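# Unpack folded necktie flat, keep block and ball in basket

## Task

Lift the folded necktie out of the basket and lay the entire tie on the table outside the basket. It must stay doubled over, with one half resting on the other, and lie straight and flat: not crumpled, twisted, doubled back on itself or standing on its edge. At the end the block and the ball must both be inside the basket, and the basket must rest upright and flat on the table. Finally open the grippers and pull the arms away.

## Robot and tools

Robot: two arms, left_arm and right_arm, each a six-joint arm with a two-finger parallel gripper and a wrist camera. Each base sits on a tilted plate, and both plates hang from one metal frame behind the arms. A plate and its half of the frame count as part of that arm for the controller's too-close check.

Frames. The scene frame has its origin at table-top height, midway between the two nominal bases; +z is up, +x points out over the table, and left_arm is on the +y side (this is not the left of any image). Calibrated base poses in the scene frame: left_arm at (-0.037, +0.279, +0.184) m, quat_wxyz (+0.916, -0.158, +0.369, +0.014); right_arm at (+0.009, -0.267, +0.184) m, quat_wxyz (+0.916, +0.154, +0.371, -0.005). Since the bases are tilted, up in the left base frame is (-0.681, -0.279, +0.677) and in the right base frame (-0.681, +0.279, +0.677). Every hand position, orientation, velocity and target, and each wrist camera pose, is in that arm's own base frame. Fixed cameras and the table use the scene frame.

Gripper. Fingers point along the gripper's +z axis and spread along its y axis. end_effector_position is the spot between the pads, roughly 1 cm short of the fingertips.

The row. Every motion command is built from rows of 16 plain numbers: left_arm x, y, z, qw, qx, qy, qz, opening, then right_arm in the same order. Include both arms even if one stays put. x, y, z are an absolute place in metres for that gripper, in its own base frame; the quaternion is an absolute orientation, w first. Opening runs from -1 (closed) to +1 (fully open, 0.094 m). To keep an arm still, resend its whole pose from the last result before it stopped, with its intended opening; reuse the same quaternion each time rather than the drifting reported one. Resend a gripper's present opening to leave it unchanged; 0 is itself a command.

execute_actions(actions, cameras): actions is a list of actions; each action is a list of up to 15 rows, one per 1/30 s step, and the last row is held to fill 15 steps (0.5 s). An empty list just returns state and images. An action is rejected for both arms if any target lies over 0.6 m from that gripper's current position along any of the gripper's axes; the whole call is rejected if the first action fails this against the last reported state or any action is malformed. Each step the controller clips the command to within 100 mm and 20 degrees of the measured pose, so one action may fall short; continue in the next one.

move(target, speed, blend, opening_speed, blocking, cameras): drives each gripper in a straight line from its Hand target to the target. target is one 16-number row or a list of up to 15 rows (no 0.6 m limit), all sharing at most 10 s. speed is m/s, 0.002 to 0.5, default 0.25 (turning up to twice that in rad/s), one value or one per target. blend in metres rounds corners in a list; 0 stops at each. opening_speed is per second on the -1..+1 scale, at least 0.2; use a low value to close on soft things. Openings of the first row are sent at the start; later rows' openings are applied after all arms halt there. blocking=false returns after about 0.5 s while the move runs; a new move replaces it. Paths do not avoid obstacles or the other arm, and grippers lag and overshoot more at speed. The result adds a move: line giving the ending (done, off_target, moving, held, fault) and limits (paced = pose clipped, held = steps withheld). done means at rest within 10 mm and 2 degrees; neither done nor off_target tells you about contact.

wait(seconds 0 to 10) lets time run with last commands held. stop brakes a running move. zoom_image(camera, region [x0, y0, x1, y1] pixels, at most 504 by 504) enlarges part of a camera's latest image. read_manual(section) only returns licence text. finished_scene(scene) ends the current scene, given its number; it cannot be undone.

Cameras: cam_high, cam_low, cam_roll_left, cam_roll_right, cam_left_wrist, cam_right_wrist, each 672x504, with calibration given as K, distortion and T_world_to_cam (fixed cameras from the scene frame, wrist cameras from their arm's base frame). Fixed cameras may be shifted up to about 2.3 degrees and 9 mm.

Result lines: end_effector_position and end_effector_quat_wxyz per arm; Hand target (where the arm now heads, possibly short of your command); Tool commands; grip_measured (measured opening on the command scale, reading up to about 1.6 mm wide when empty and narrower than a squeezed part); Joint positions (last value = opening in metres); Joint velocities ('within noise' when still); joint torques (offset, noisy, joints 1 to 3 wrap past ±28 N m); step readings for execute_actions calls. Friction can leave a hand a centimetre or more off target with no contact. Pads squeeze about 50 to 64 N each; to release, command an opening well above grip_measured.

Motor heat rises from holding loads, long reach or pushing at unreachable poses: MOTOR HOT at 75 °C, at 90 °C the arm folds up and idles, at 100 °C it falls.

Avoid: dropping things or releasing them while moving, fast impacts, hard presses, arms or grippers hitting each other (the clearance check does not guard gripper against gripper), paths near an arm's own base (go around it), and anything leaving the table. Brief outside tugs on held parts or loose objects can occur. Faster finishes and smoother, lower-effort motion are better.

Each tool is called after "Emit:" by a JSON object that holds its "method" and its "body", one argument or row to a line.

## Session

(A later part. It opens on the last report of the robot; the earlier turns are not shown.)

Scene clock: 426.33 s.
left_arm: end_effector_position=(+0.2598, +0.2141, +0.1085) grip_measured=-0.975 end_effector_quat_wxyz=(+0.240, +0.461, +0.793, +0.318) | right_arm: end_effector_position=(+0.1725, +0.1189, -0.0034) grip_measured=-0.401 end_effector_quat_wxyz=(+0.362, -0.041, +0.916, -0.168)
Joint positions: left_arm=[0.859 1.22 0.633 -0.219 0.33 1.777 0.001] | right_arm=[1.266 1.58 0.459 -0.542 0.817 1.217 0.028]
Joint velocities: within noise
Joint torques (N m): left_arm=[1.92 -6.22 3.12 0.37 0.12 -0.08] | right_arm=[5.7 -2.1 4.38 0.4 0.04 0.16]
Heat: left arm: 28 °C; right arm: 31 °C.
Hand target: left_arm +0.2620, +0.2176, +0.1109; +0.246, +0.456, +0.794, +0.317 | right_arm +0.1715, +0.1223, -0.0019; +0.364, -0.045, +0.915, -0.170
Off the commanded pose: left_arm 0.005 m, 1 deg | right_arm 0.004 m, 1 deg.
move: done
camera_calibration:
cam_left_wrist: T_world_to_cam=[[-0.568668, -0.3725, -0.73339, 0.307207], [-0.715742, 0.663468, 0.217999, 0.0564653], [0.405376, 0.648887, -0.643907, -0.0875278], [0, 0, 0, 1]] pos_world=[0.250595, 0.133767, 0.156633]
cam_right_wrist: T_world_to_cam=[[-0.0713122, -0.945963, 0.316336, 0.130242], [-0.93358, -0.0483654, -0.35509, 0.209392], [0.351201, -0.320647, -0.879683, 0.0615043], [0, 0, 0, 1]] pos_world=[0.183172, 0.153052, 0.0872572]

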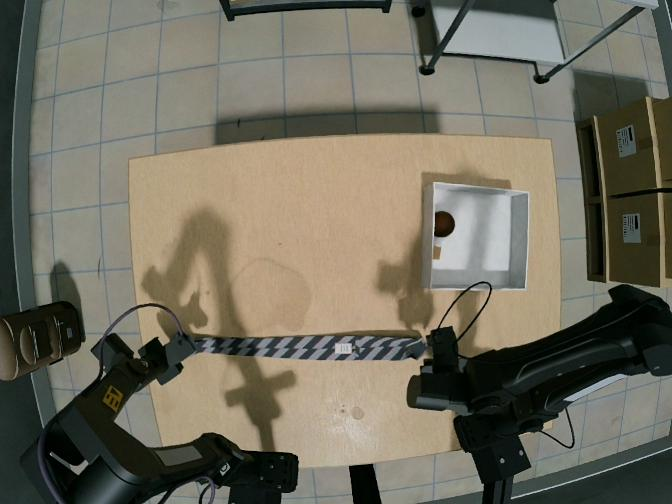

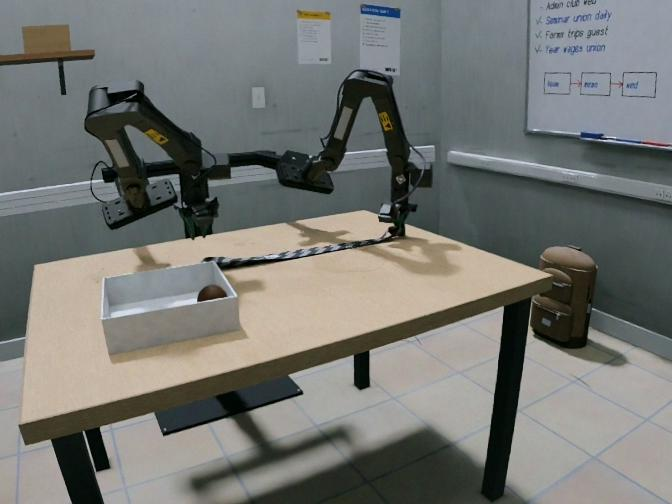

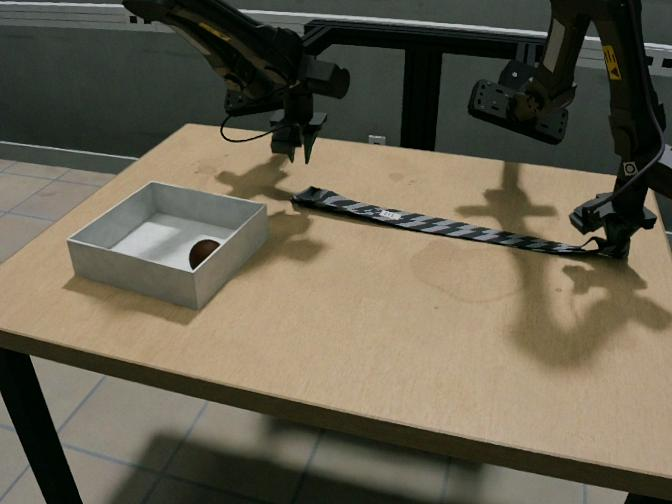

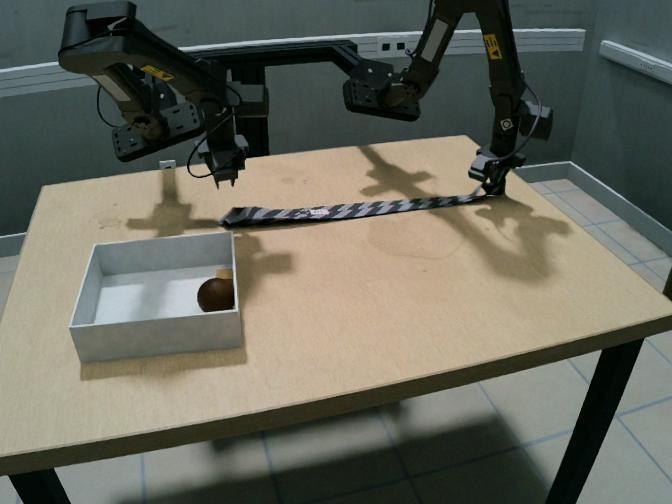

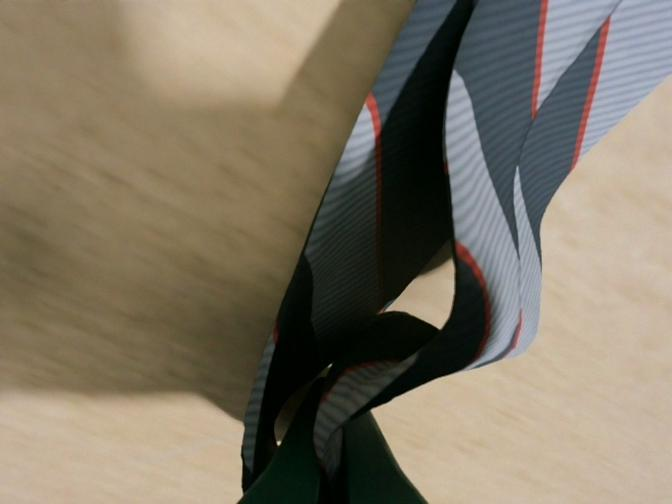

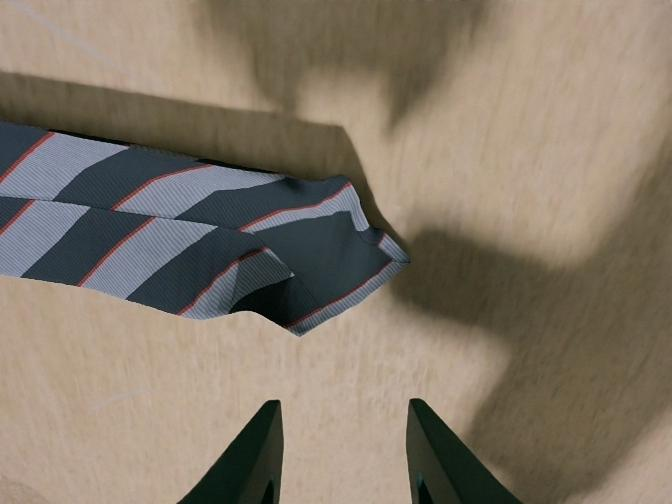

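Emit:
{"method": "move", "body": {
  "target": [
    [0.2689,0.2204,0.1041,0.2461,0.4563,0.7943,0.3171,-1,0.1714,0.1223,-0.0018,0.3639,-0.0449,0.9149,-0.17,-0.4],
    [0.2689,0.2204,0.1041,0.2461,0.4563,0.7943,0.3171,-0.2,0.1714,0.1223,-0.0018,0.3639,-0.0449,0.9149,-0.17,-0.4],
    [0.1981,0.1912,0.1764,0.2461,0.4563,0.7943,0.3171,-0.2,0.1714,0.1223,-0.0018,0.3639,-0.0449,0.9149,-0.17,-0.4]
  ],
  "speed": [0.06,0.06,0.1]
}}

Scene clock: 432.87 s.
left_arm: end_effector_position=(+0.1988, +0.1919, +0.1666) grip_measured=-0.202 end_effector_quat_wxyz=(+0.242, +0.455, +0.799, +0.309) | right_arm: end_effector_position=(+0.1725, +0.1188, -0.0033) grip_measured=-0.401 end_effector_quat_wxyz=(+0.362, -0.041, +0.916, -0.169)
Joint positions: left_arm=[1.056 0.953 0.754 -0.684 0.462 1.922 0.037] | right_arm=[1.266 1.58 0.46 -0.543 0.817 1.217 0.028]
Joint velocities: within noise
Joint torques (N m): left_arm=[1.61 -7.31 4.75 0.1 0.14 0.07] | right_arm=[5.72 -2.13 4.37 0.36 0.02 0.16]
Heat: left arm: 28 °C; right arm: 31 °C.
Hand target: left_arm +0.1982, +0.1912, +0.1762; +0.246, +0.456, +0.794, +0.317 | right_arm +0.1715, +0.1224, -0.0018; +0.364, -0.045, +0.915, -0.170
Off the commanded pose: left_arm 0.010 m, 1 deg | right_arm 0.004 m, 1 deg.
move: done
camera_calibration:
cam_left_wrist: T_world_to_cam=[[-0.568521, -0.394124, -0.722115, 0.309054], [-0.720899, 0.661565, 0.206487, 0.0181554], [0.396344, 0.637964, -0.660237, -0.00445864], [0, 0, 0, 1]] pos_world=[0.190559, 0.112639, 0.21648]
cam_right_wrist: T_world_to_cam=[[-0.0717992, -0.945859, 0.316538, 0.130224], [-0.933611, -0.0479551, -0.355064, 0.209352], [0.35102, -0.321016, -0.879621, 0.061631], [0, 0, 0, 1]] pos_world=[0.18317, 0.152997, 0.0873248]

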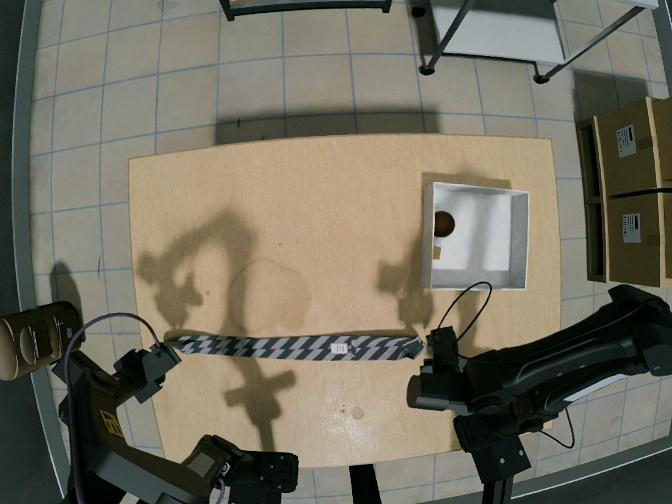

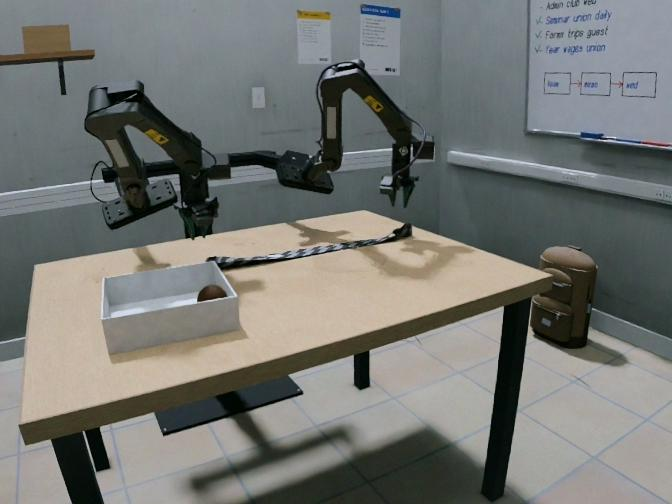

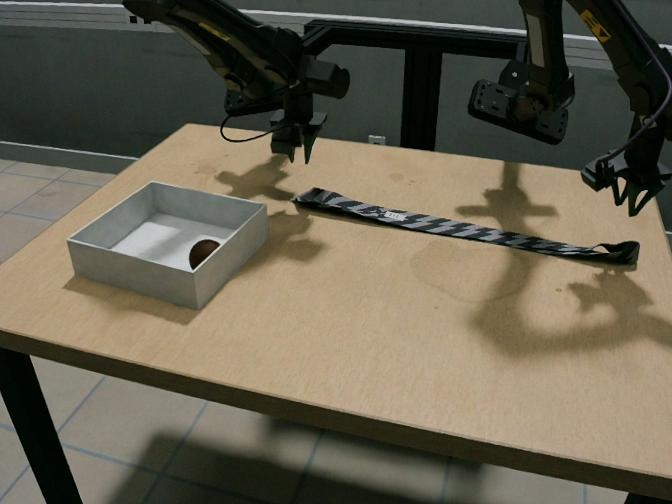

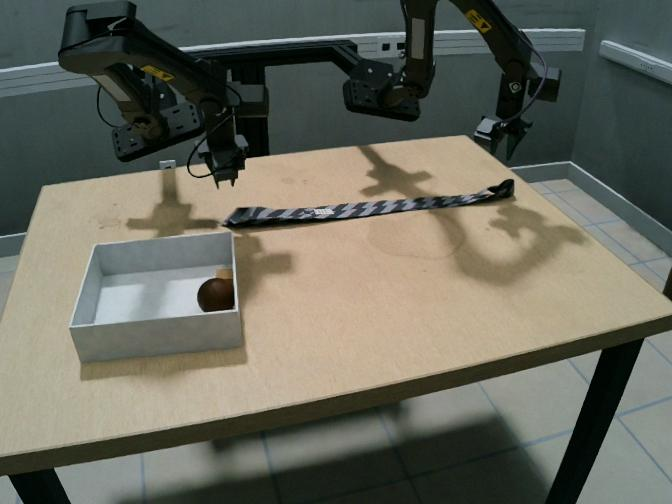

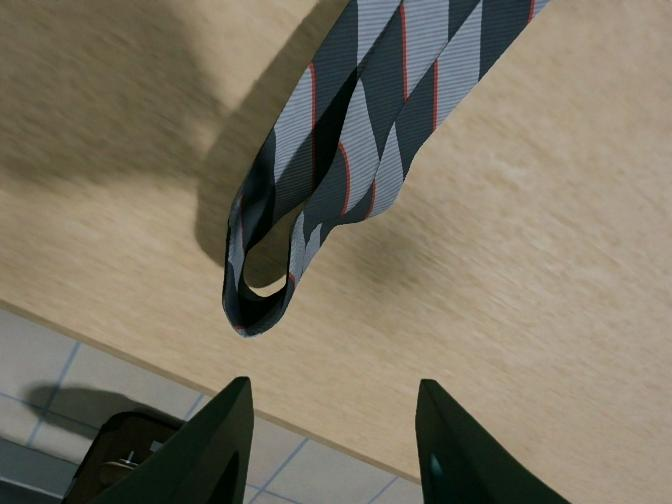

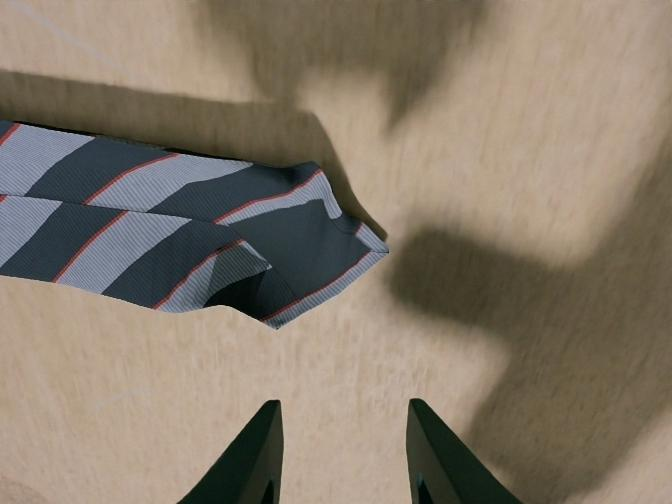

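Emit:
{"method": "move", "body": {
  "target": [
    [0.1862,0.2181,0.1529,0.2175,0.5238,0.7516,0.3373,-1,0.1714,0.1223,-0.0018,0.3639,-0.0449,0.9149,-0.17,-0.4],
    [0.2366,0.2379,0.1055,0.2175,0.5238,0.7516,0.3373,-1,0.1714,0.1223,-0.0018,0.3639,-0.0449,0.9149,-0.17,-0.4]
  ],
  "speed": [0.1,0.1],
  "cameras": ["cam_high","cam_left_wrist","cam_roll_right"]
}}

Emit:
{"method": "move", "body": {
  "target": [
    [0.2584,0.2345,0.1229,0.2175,0.5238,0.7516,0.3373,-1,0.1714,0.1223,-0.0018,0.3639,-0.0449,0.9149,-0.17,-0.4]
  ],
  "speed": [0.06],
  "cameras": ["cam_high","cam_left_wrist","cam_roll_right"]
}}

Scene clock: 457.50 s.
left_arm: end_effector_position=(+0.2371, +0.2410, +0.1138) grip_measured=-0.993 end_effector_quat_wxyz=(+0.216, +0.525, +0.746, +0.348) | right_arm: end_effector_position=(+0.1725, +0.1187, -0.0033) grip_measured=-0.401 end_effector_quat_wxyz=(+0.362, -0.041, +0.916, -0.169)
Joint positions: left_arm=[1.021 1.246 0.663 -0.245 0.449 2.07 0] | right_arm=[1.266 1.58 0.46 -0.543 0.817 1.218 0.028]
Joint velocities: within noise
Joint torques (N m): left_arm=[1.33 -6.24 1.31 0.41 -0.07 -0.08] | right_arm=[5.68 -2.07 4.31 0.35 0.06 0.16]
Heat: left arm: 29 °C; right arm: 31 °C.
Hand target: left_arm +0.2365, +0.2378, +0.1057; +0.217, +0.524, +0.751, +0.337 | right_arm +0.1715, +0.1223, -0.0018; +0.364, -0.045, +0.915, -0.170
Off the commanded pose: left_arm 0.009 m, 1 deg | right_arm 0.004 m, 1 deg.
move: done
camera_calibration:
cam_left_wrist: T_world_to_cam=[[-0.623403, -0.205676, -0.754365, 0.283292], [-0.628363, 0.705947, 0.326801, -0.0221386], [0.465327, 0.677743, -0.569329, -0.122029], [0, 0, 0, 1]] pos_world=[0.219477, 0.156599, 0.151466]
Images, in order (width x height): cam_high 672x504, cam_roll_right 672x504, cam_left_wrist 672x504.

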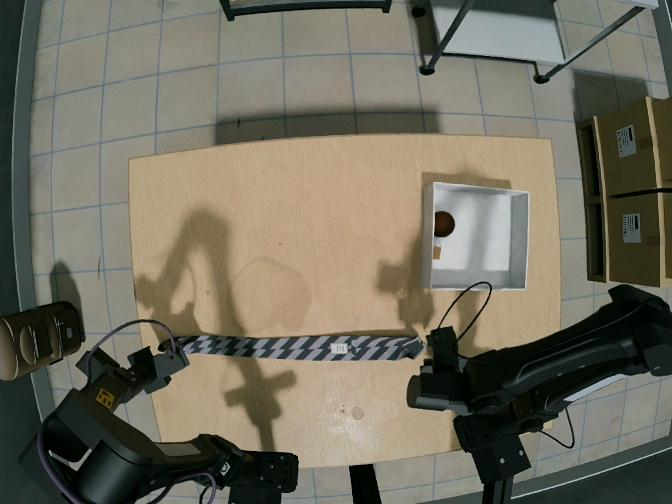

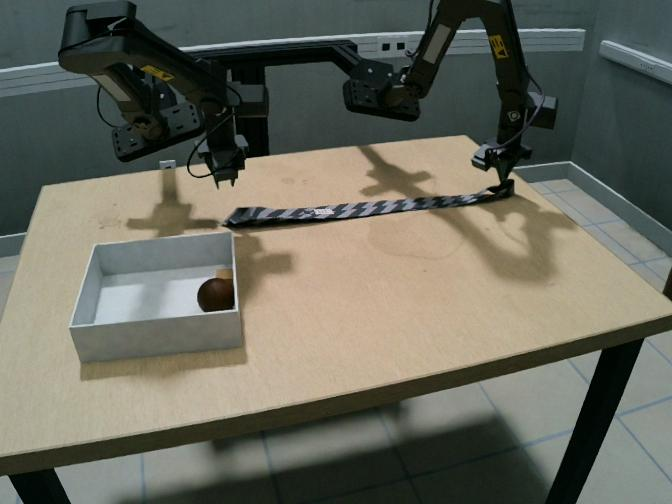

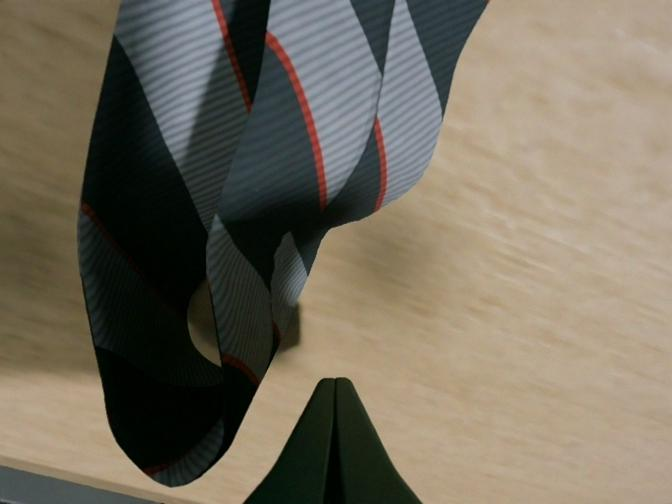

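Scene clock: 458.53 s.
left_arm: end_effector_position=(+0.2575, +0.2352, +0.1265) grip_measured=-0.993 end_effector_quat_wxyz=(+0.217, +0.525, +0.745, +0.350) | right_arm: end_effector_position=(+0.1725, +0.1187, -0.0033) grip_measured=-0.401 end_effector_quat_wxyz=(+0.362, -0.041, +0.916, -0.169)
Joint positions: left_arm=[0.932 1.251 0.71 -0.256 0.389 1.999 0] | right_arm=[1.266 1.58 0.46 -0.543 0.817 1.218 0.028]
Joint velocities: within noise
Joint torques (N m): left_arm=[1.17 -6.35 3.28 0.23 -0.1 -0.06] | right_arm=[5.75 -2.11 4.33 0.37 0.05 0.14]
Heat: left arm: 29 °C; right arm: 31 °C.
Hand target: left_arm +0.2584, +0.2345, +0.1229; +0.217, +0.524, +0.751, +0.338 | right_arm +0.1715, +0.1223, -0.0018; +0.364, -0.045, +0.915, -0.170
Off the commanded pose: left_arm 0.004 m, 2 deg | right_arm 0.004 m, 1 deg.
move: done
camera_calibration:
cam_left_wrist: T_world_to_cam=[[-0.62123, -0.204084, -0.756586, 0.30375], [-0.628894, 0.705851, 0.325985, -0.00910866], [0.467509, 0.678325, -0.566843, -0.121376], [0, 0, 0, 1]] pos_world=[0.239715, 0.150752, 0.163981]
Images, in order (width x height): cam_high 672x504, cam_roll_right 672x504, cam_left_wrist 672x504.

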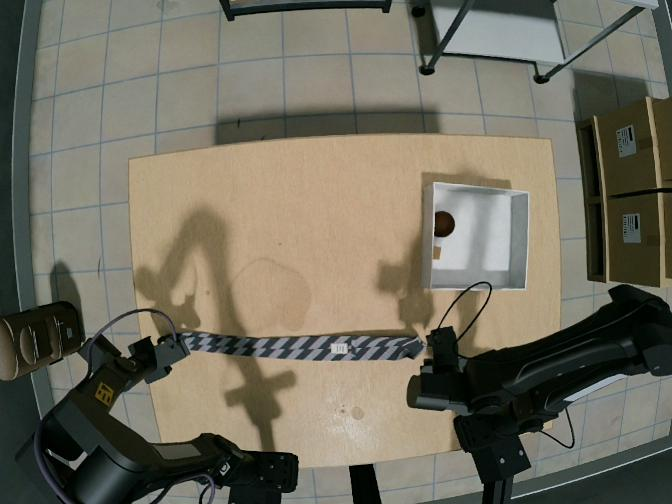

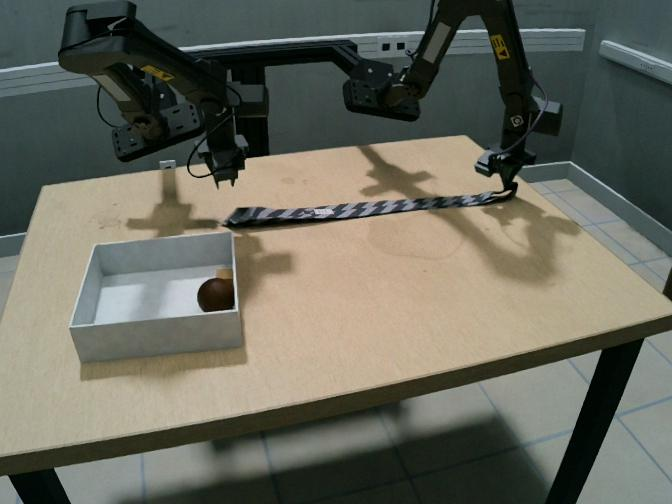

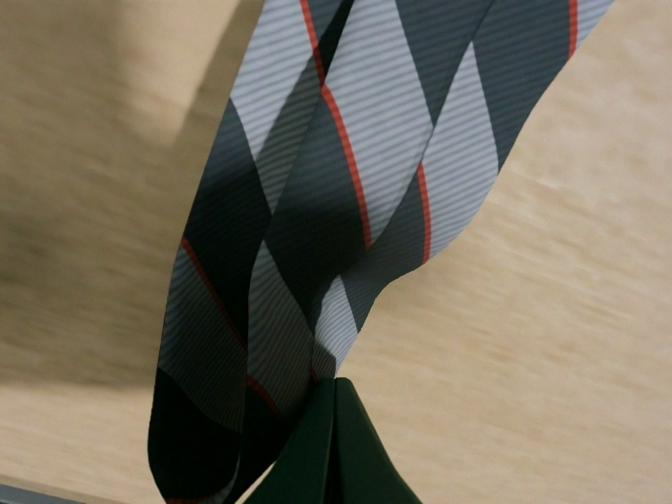

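Emit:
{"method": "move", "body": {
  "target": [
    [0.2934,0.2334,0.1369,0.2175,0.5238,0.7516,0.3373,-1,0.1714,0.1223,-0.0018,0.3639,-0.0449,0.9149,-0.17,-0.4]
  ],
  "speed": [0.06],
  "cameras": ["cam_high","cam_left_wrist","cam_roll_right"]
}}

Emit:
{"method": "move", "body": {
  "target": [
    [0.1981,0.1912,0.1764,0.2175,0.5238,0.7516,0.3373,-1,0.1714,0.1223,-0.0018,0.3639,-0.0449,0.9149,-0.17,-0.4]
  ],
  "speed": [0.12],
  "cameras": ["cam_roll_left","cam_left_wrist","cam_roll_right"]
}}

Scene clock: 463.07 s.
left_arm: end_effector_position=(+0.2889, +0.2330, +0.1403) grip_measured=-0.993 end_effector_quat_wxyz=(+0.216, +0.523, +0.748, +0.345) | right_arm: end_effector_position=(+0.1725, +0.1187, -0.0033) grip_measured=-0.401 end_effector_quat_wxyz=(+0.362, -0.041, +0.916, -0.169)
Joint positions: left_arm=[0.822 1.312 0.811 -0.275 0.309 1.912 0] | right_arm=[1.266 1.58 0.46 -0.543 0.817 1.218 0.028]
Joint velocities: within noise
Joint torques (N m): left_arm=[0.75 -6.78 3.47 0.37 -0.04 -0.11] | right_arm=[5.7 -2.14 4.29 0.35 0.05 0.16]
Heat: left arm: 29 °C; right arm: 31 °C.
Hand target: left_arm +0.2933, +0.2333, +0.1370; +0.217, +0.524, +0.751, +0.338 | right_arm +0.1715, +0.1223, -0.0018; +0.364, -0.045, +0.915, -0.170
Off the commanded pose: left_arm 0.006 m, 1 deg | right_arm 0.004 m, 1 deg.
move: done
camera_calibration:
cam_left_wrist: T_world_to_cam=[[-0.624629, -0.213414, -0.751194, 0.335685], [-0.630235, 0.705782, 0.323538, 0.00844305], [0.461132, 0.67552, -0.575353, -0.1231], [0, 0, 0, 1]] pos_world=[0.271765, 0.148837, 0.178608]
Images, in order (width x height): cam_high 672x504, cam_roll_right 672x504, cam_left_wrist 672x504.

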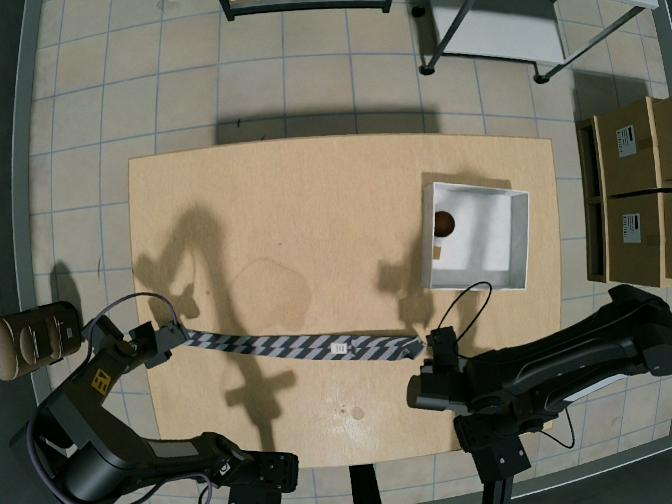

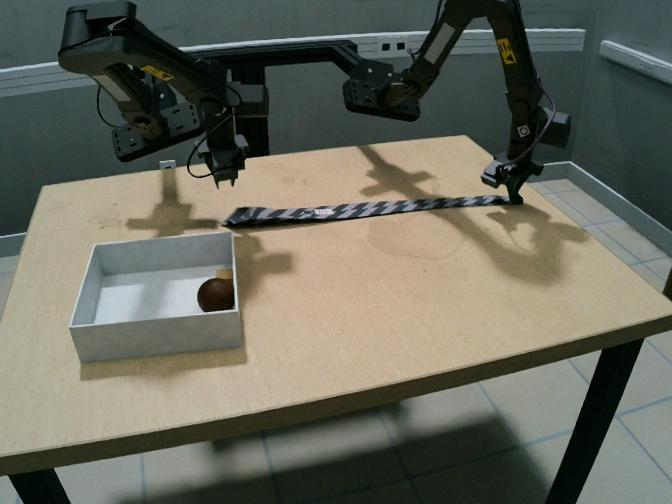

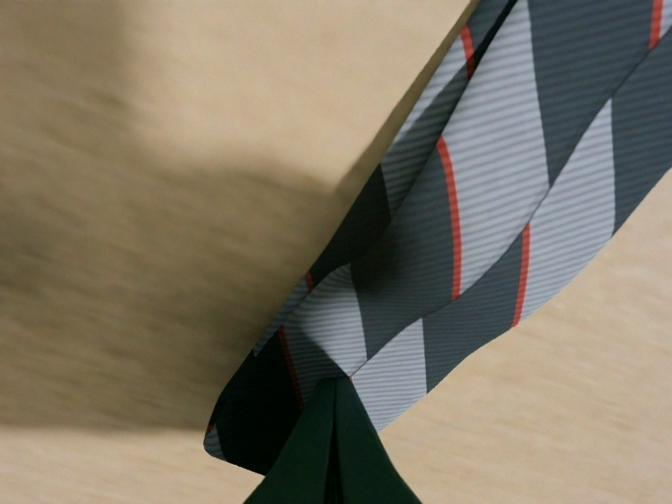

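Scene clock: 464.80 s.
left_arm: end_effector_position=(+0.2017, +0.1964, +0.1777) grip_measured=-0.993 end_effector_quat_wxyz=(+0.211, +0.518, +0.755, +0.343) | right_arm: end_effector_position=(+0.1725, +0.1187, -0.0033) grip_measured=-0.401 end_effector_quat_wxyz=(+0.362, -0.041, +0.916, -0.169)
Joint positions: left_arm=[1.047 0.952 0.78 -0.677 0.45 2.078 0] | right_arm=[1.266 1.58 0.46 -0.543 0.817 1.218 0.028]
Joint velocities: within noise
Joint torques (N m): left_arm=[1.54 -7.87 2.73 0.22 0.12 0.08] | right_arm=[5.7 -2.07 4.44 0.36 0.05 0.15]
Heat: left arm: 29 °C; right arm: 31 °C.
Hand target: left_arm +0.1986, +0.1912, +0.1764; +0.216, +0.519, +0.755, +0.339 | right_arm +0.1715, +0.1223, -0.0018; +0.364, -0.045, +0.915, -0.170
Off the commanded pose: left_arm 0.007 m, 1 deg | right_arm 0.004 m, 1 deg.
joint sent to its limit (left arm) — joint 6 (wrist roll), upper limit. The joint targets still meet the commanded pose.
move: done
camera_calibration:
cam_left_wrist: T_world_to_cam=[[-0.627943, -0.227683, -0.74421, 0.303745], [-0.638573, 0.697351, 0.325462, -0.0297998], [0.444873, 0.679604, -0.583289, -0.0327825], [0, 0, 0, 1]] pos_world=[0.18629, 0.112218, 0.216627]
Images, in order (width x height): cam_roll_left 672x504, cam_roll_right 672x504, cam_left_wrist 672x504.

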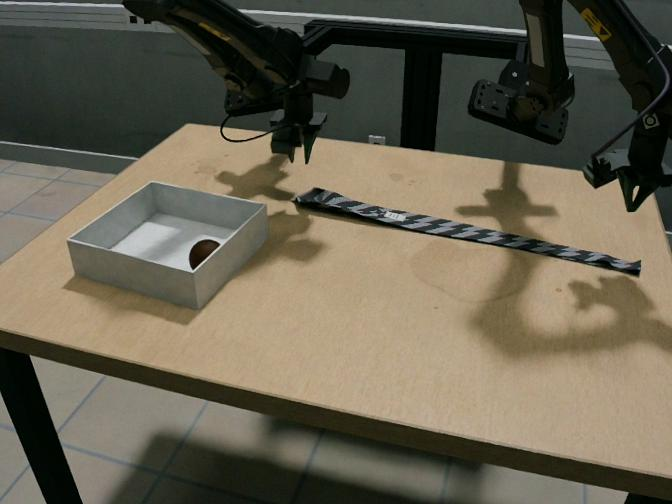

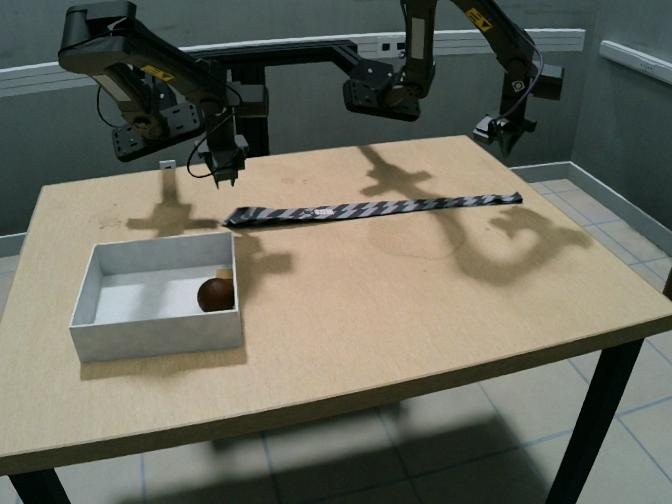

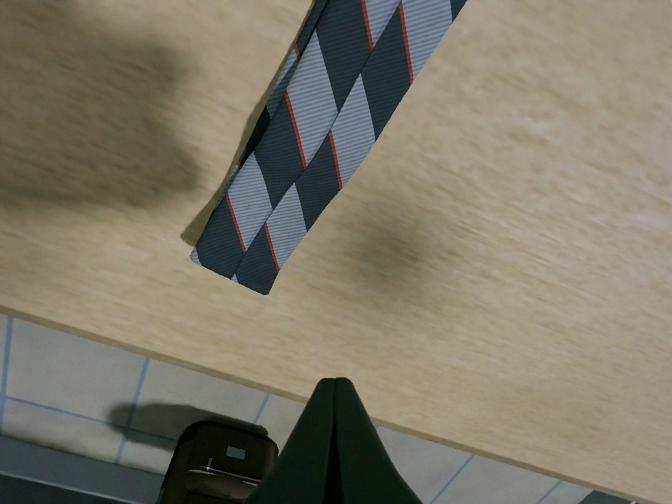

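Emit:
{"method": "zoom_image", "body": {
  "camera": "cam_left_wrist",
  "region": [150, 0, 500, 320]
}}

Emit:
{"method": "zoom_image", "body": {
  "camera": "cam_roll_left",
  "region": [270, 150, 672, 300]
}}

Scaled by 1.440 from the camera's 672x504 image, which has a finer 960x720 frame.

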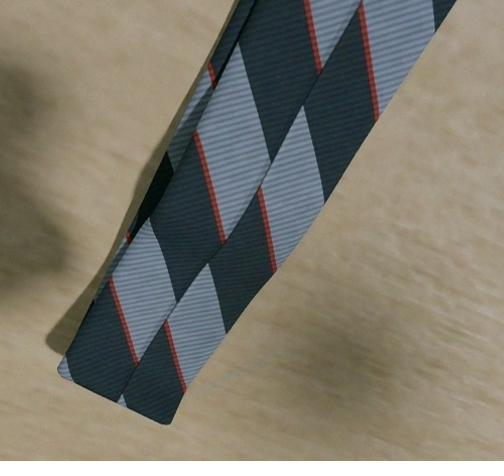

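Scaled by 1.254 from the camera's 672x504 image, which has a finer 960x720 frame.

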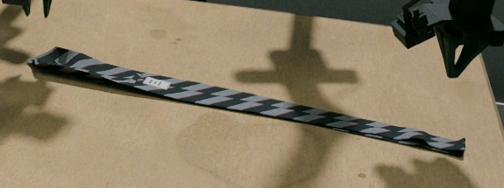

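Emit:
{"method": "move", "body": {
  "target": [
    [0.1981,0.1912,0.1764,0.2175,0.5238,0.7516,0.3373,-1,0.1997,0.1206,-0.0318,0.3639,-0.0449,0.9149,-0.17,-0.5],
    [0.1981,0.1912,0.1764,0.2175,0.5238,0.7516,0.3373,-1,0.2378,0.1050,-0.0697,0.3639,-0.0449,0.9149,-0.17,-0.5],
    [0.1981,0.1912,0.1764,0.2175,0.5238,0.7516,0.3373,-1,0.2378,0.1050,-0.0697,0.3639,-0.0449,0.9149,-0.17,0.2]
  ],
  "speed": [0.1,0.06,0.06],
  "opening_speed": 0.5,
  "cameras": ["cam_roll_left","cam_right_wrist"]
}}

Emit:
{"method": "move", "body": {
  "target": [0.1981,0.1912,0.1764,0.2175,0.5238,0.7516,0.3373,-1,0.1698,0.1328,-0.0020,0.3639,-0.0449,0.9149,-0.17,0.2],
  "speed": [0.12]
}}

Scene clock: 476.73 s.
left_arm: end_effector_position=(+0.2017, +0.1962, +0.1775) grip_measured=-0.993 end_effector_quat_wxyz=(+0.212, +0.518, +0.755, +0.342) | right_arm: end_effector_position=(+0.2303, +0.0911, -0.0569) grip_measured=+0.197 end_effector_quat_wxyz=(+0.372, -0.061, +0.902, -0.212)
Joint positions: left_arm=[1.047 0.952 0.78 -0.678 0.45 2.078 0] | right_arm=[0.953 1.901 0.352 0.179 0.869 0.726 0.056]
Joint velocities: within noise
Joint torques (N m): left_arm=[1.54 -7.87 2.73 0.19 0.12 0.07] | right_arm=[2.66 -2.06 1.87 1.44 -0.65 -0.03]
Heat: left arm: 29 °C; right arm: 30 °C.
Hand target: left_arm +0.1986, +0.1911, +0.1764; +0.216, +0.519, +0.755, +0.339 | right_arm +0.2369, +0.1052, -0.0668; +0.364, -0.045, +0.914, -0.172
Off the commanded pose: left_arm 0.006 m, 1 deg | right_arm 0.020 m, 5 deg.
joint sent to its limit (left arm) — joint 6 (wrist roll), upper limit. The joint targets still meet the commanded pose.
move: off_target (right_arm)
camera_calibration:
cam_right_wrist: T_world_to_cam=[[-0.0724623, -0.911193, 0.405556, 0.127225], [-0.923083, -0.0927219, -0.373256, 0.24361], [0.377712, -0.401409, -0.834388, -0.0109898], [0, 0, 0, 1]] pos_world=[0.238243, 0.134103, 0.0301624]
Images, in order (width x height): cam_roll_left 672x504, cam_right_wrist 672x504.

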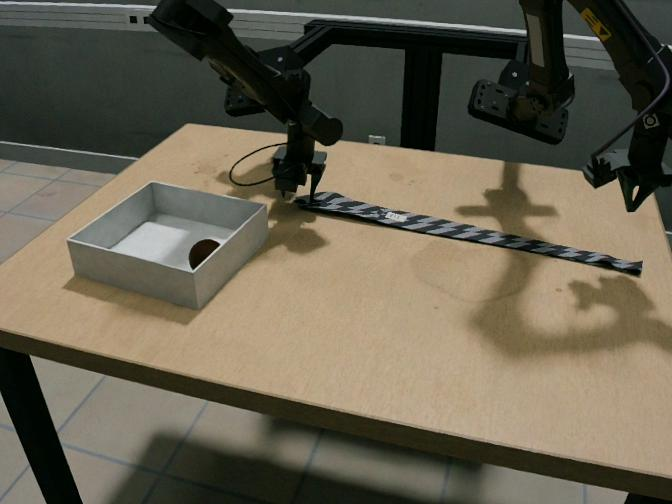

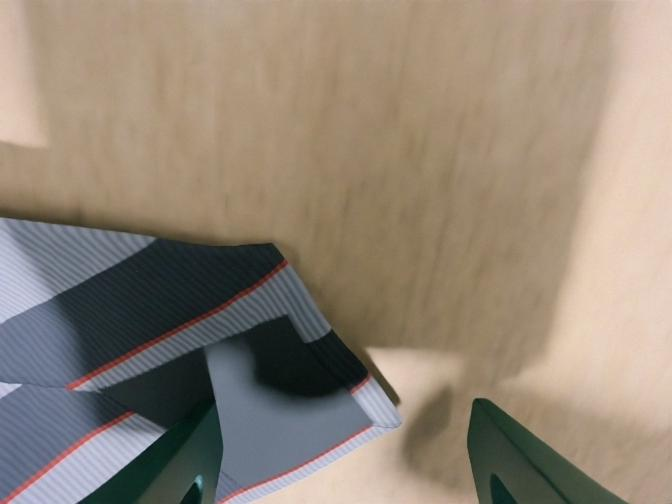

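Scene clock: 478.53 s.
left_arm: end_effector_position=(+0.2016, +0.1962, +0.1775) grip_measured=-0.993 end_effector_quat_wxyz=(+0.212, +0.518, +0.755, +0.342) | right_arm: end_effector_position=(+0.1719, +0.1293, -0.0023) grip_measured=+0.199 end_effector_quat_wxyz=(+0.364, -0.040, +0.915, -0.168)
Joint positions: left_arm=[1.047 0.952 0.78 -0.678 0.45 2.078 0] | right_arm=[1.289 1.62 0.502 -0.568 0.82 1.252 0.056]
Joint velocities: within noise
Joint torques (N m): left_arm=[1.54 -7.87 2.71 0.19 0.12 0.08] | right_arm=[6.04 -2.09 4.46 0.36 0 0.16]
Heat: left arm: 29 °C; right arm: 30 °C.
Hand target: left_arm +0.1986, +0.1911, +0.1763; +0.216, +0.519, +0.755, +0.339 | right_arm +0.1699, +0.1327, -0.0020; +0.364, -0.045, +0.915, -0.170
Off the commanded pose: left_arm 0.006 m, 1 deg | right_arm 0.004 m, 1 deg.
joint sent to its limit (left arm) — joint 6 (wrist roll), upper limit. The joint targets still meet the commanded pose.
move: done
camera_calibration:
cam_left_wrist: T_world_to_cam=[[-0.628527, -0.228261, -0.74354, 0.303582], [-0.638013, 0.698069, 0.325021, -0.0297707], [0.444853, 0.678672, -0.584389, -0.0322953], [0, 0, 0, 1]] pos_world=[0.186182, 0.111996, 0.216528]
cam_right_wrist: T_world_to_cam=[[-0.0734882, -0.946265, 0.314932, 0.140158], [-0.931421, -0.0477443, -0.360799, 0.209277], [0.356447, -0.319849, -0.877862, 0.0649556], [0, 0, 0, 1]] pos_world=[0.182072, 0.163395, 0.0883887]

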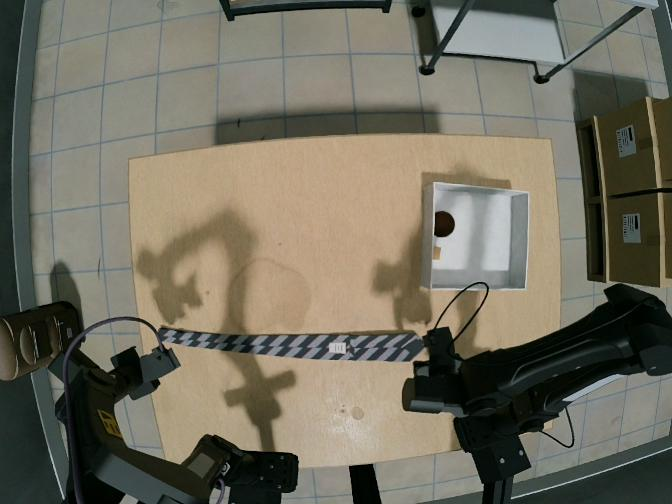

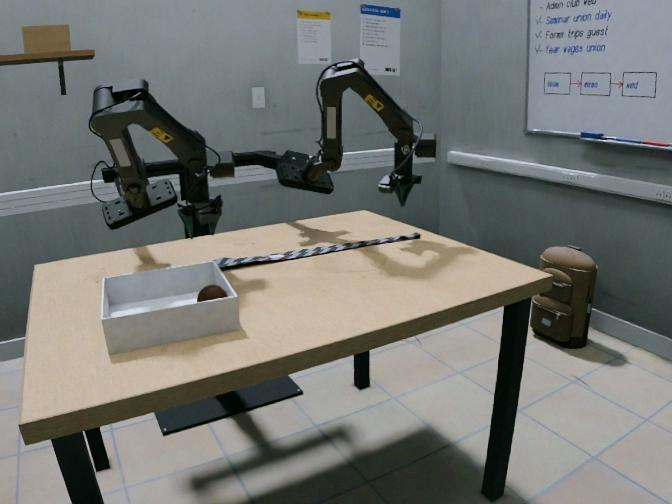

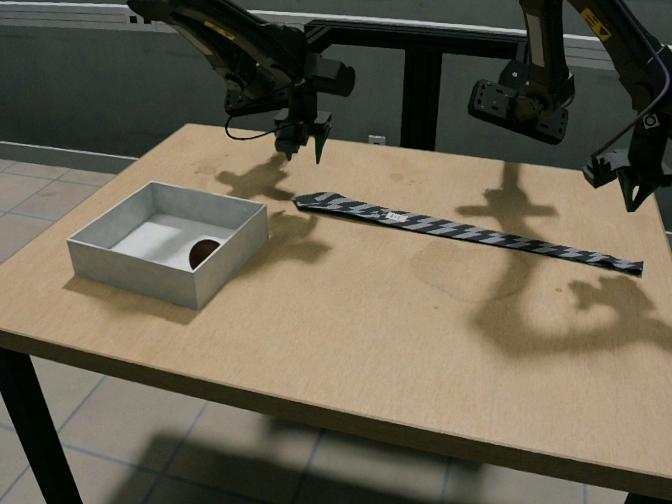

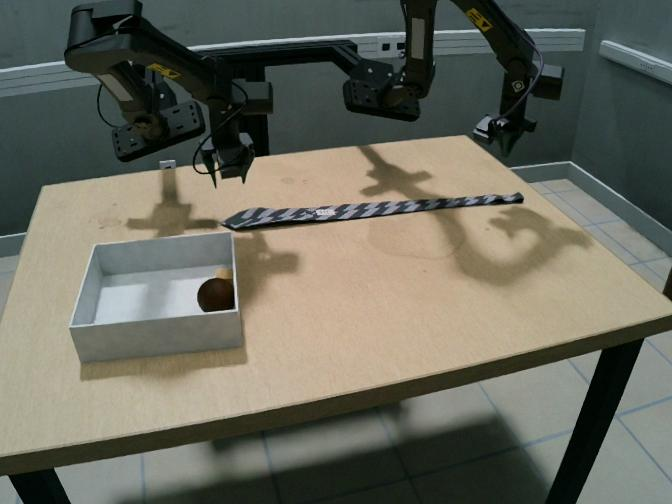

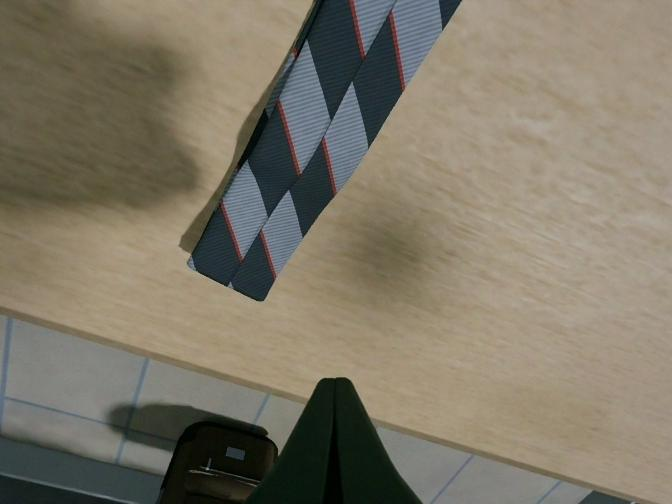

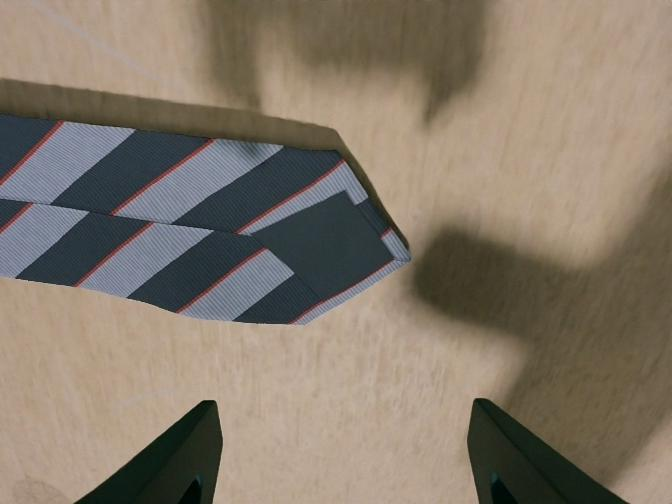

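Emit:
{"method": "zoom_image", "body": {
  "camera": "cam_roll_left",
  "region": [280, 180, 430, 240]
}}

Emit:
{"method": "zoom_image", "body": {
  "camera": "cam_roll_right",
  "region": [210, 180, 380, 250]
}}

Emit:
{"method": "zoom_image", "body": {
  "camera": "cam_high",
  "region": [150, 310, 440, 380]
}}

Scaled by 3.360 from the camera's 672x504 image, which has a finer 960x720 frame.

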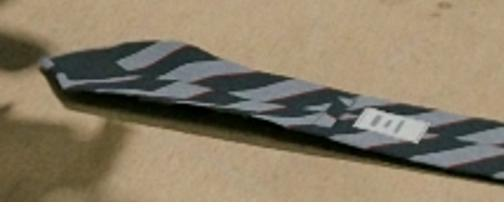

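Scaled by 2.965 from the camera's 672x504 image, which has a finer 960x720 frame.

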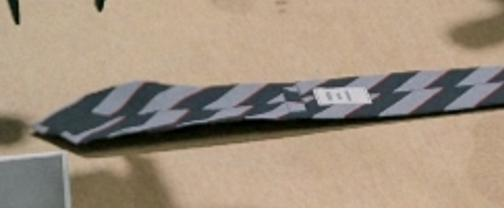

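Scaled by 1.738 from the camera's 672x504 image, which has a finer 960x720 frame.

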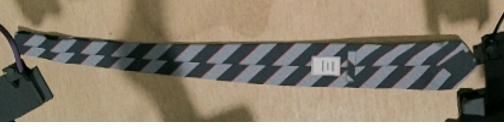

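Emit:
{"method": "move", "body": {
  "target": [
    [0.1981,0.1912,0.1764,0.2175,0.5238,0.7516,0.3373,-1,0.2340,0.2173,0.0523,0.3639,-0.0449,0.9149,-0.17,-0.8],
    [0.1981,0.1912,0.1764,0.2175,0.5238,0.7516,0.3373,-1,0.2952,0.1924,-0.0097,0.3639,-0.0449,0.9149,-0.17,-0.8]
  ],
  "speed": [0.2,0.12],
  "cameras": ["cam_roll_left","cam_right_wrist"]
}}

Scene clock: 487.67 s.
left_arm: end_effector_position=(+0.2016, +0.1962, +0.1775) grip_measured=-0.993 end_effector_quat_wxyz=(+0.212, +0.518, +0.755, +0.342) | right_arm: end_effector_position=(+0.2970, +0.1958, -0.0026) grip_measured=-0.798 end_effector_quat_wxyz=(+0.370, -0.038, +0.914, -0.164)
Joint positions: left_arm=[1.047 0.952 0.78 -0.678 0.45 2.078 0] | right_arm=[0.947 1.909 0.861 -0.259 0.799 0.753 0.009]
Joint velocities: within noise
Joint torques (N m): left_arm=[1.52 -7.88 2.73 0.19 0.12 0.07] | right_arm=[7.06 -5.38 1.25 0.74 -0.03 -0.09]
Heat: left arm: 30 °C; right arm: 31 °C.
Hand target: left_arm +0.1986, +0.1911, +0.1764; +0.216, +0.519, +0.755, +0.339 | right_arm +0.2950, +0.1923, -0.0096; +0.364, -0.045, +0.915, -0.170
Off the commanded pose: left_arm 0.006 m, 1 deg | right_arm 0.008 m, 1 deg.
joint sent to its limit (left arm) — joint 6 (wrist roll), upper limit. The joint targets still meet the commanded pose.
move: done
camera_calibration:
cam_right_wrist: T_world_to_cam=[[-0.0763621, -0.949403, 0.304636, 0.213859], [-0.92746, -0.0445301, -0.371263, 0.326977], [0.366043, -0.310888, -0.877132, 0.0367828], [0, 0, 0, 1]] pos_world=[0.306125, 0.229034, 0.0885088]
Images, in order (width x height): cam_roll_left 672x504, cam_right_wrist 672x504.

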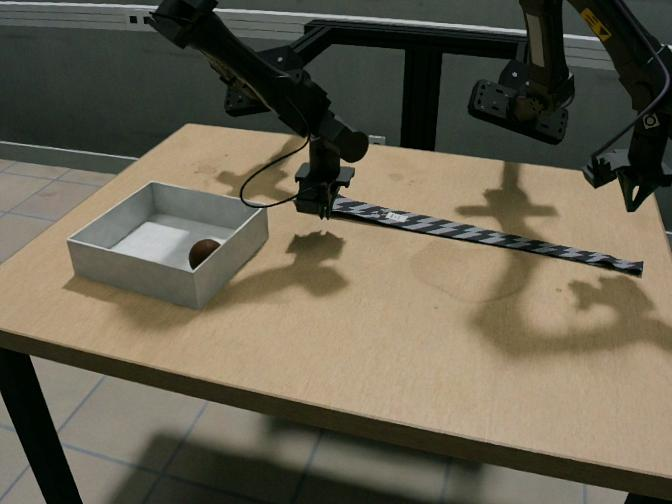

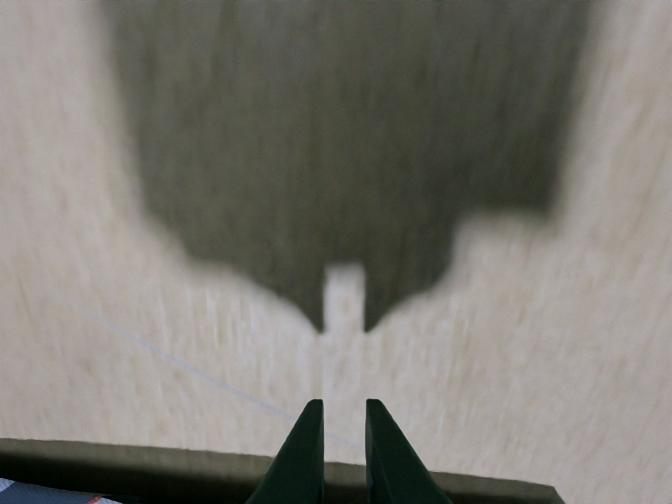

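Emit:
{"method": "move", "body": {
  "target": [
    [0.1981,0.1912,0.1764,0.2175,0.5238,0.7516,0.3373,-1,0.2485,0.2213,0.0348,0.0718,-0.0015,0.9860,-0.1516,-0.8]
  ],
  "speed": [0.25],
  "cameras": ["cam_roll_left","cam_right_wrist"]
}}

Scene clock: 499.20 s.
left_arm: end_effector_position=(+0.2016, +0.1962, +0.1775) grip_measured=-0.993 end_effector_quat_wxyz=(+0.211, +0.518, +0.755, +0.342) | right_arm: end_effector_position=(+0.2491, +0.2217, +0.0389) grip_measured=-0.798 end_effector_quat_wxyz=(+0.082, -0.008, +0.986, -0.147)
Joint positions: left_arm=[1.047 0.952 0.78 -0.678 0.45 2.079 0] | right_arm=[0.89 1.969 1.383 -1.113 0.314 0.894 0.009]
Joint velocities: within noise
Joint torques (N m): left_arm=[1.54 -7.88 2.7 0.19 0.12 0.07] | right_arm=[7.8 -6.32 4.21 -0.25 -0.33 0.15]
Heat: left arm: 30 °C; right arm: 31 °C.
Hand target: left_arm +0.1986, +0.1912, +0.1764; +0.216, +0.519, +0.755, +0.339 | right_arm +0.2484, +0.2212, +0.0348; +0.072, -0.002, +0.986, -0.151
Off the commanded pose: left_arm 0.006 m, 1 deg | right_arm 0.004 m, 1 deg.
joint sent to its limit (left arm) — joint 6 (wrist roll), upper limit. The joint targets still meet the commanded pose.
move: done
camera_calibration:
cam_right_wrist: T_world_to_cam=[[-0.0408448, -0.957488, 0.285565, 0.215735], [-0.974957, 0.100725, 0.198276, 0.25656], [-0.21861, -0.270315, -0.937624, 0.237802], [0, 0, 0, 1]] pos_world=[0.310932, 0.245003, 0.110493]
Images, in order (width x height): cam_roll_left 672x504, cam_right_wrist 672x504.

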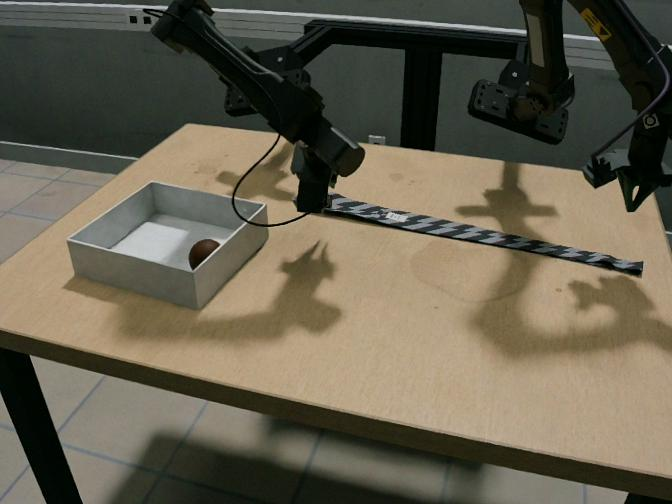

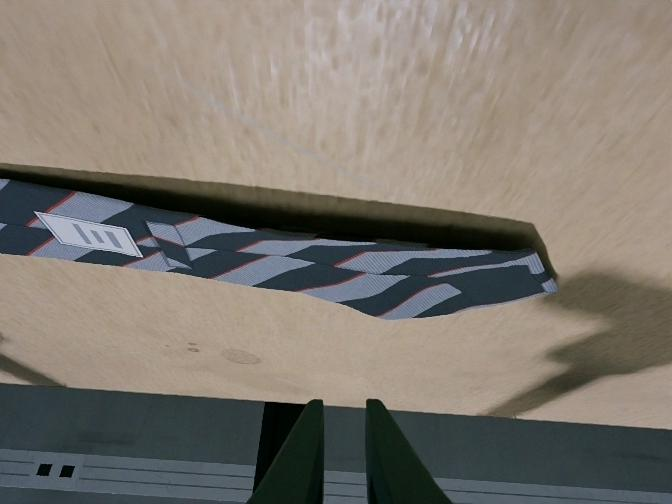

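Emit:
{"method": "zoom_image", "body": {
  "camera": "cam_right_wrist",
  "region": [150, 150, 600, 350]
}}

Scaled by 1.120 from the camera's 672x504 image, which has a finer 960x720 frame.

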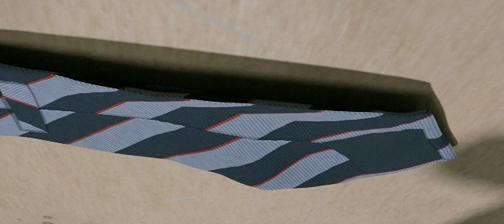

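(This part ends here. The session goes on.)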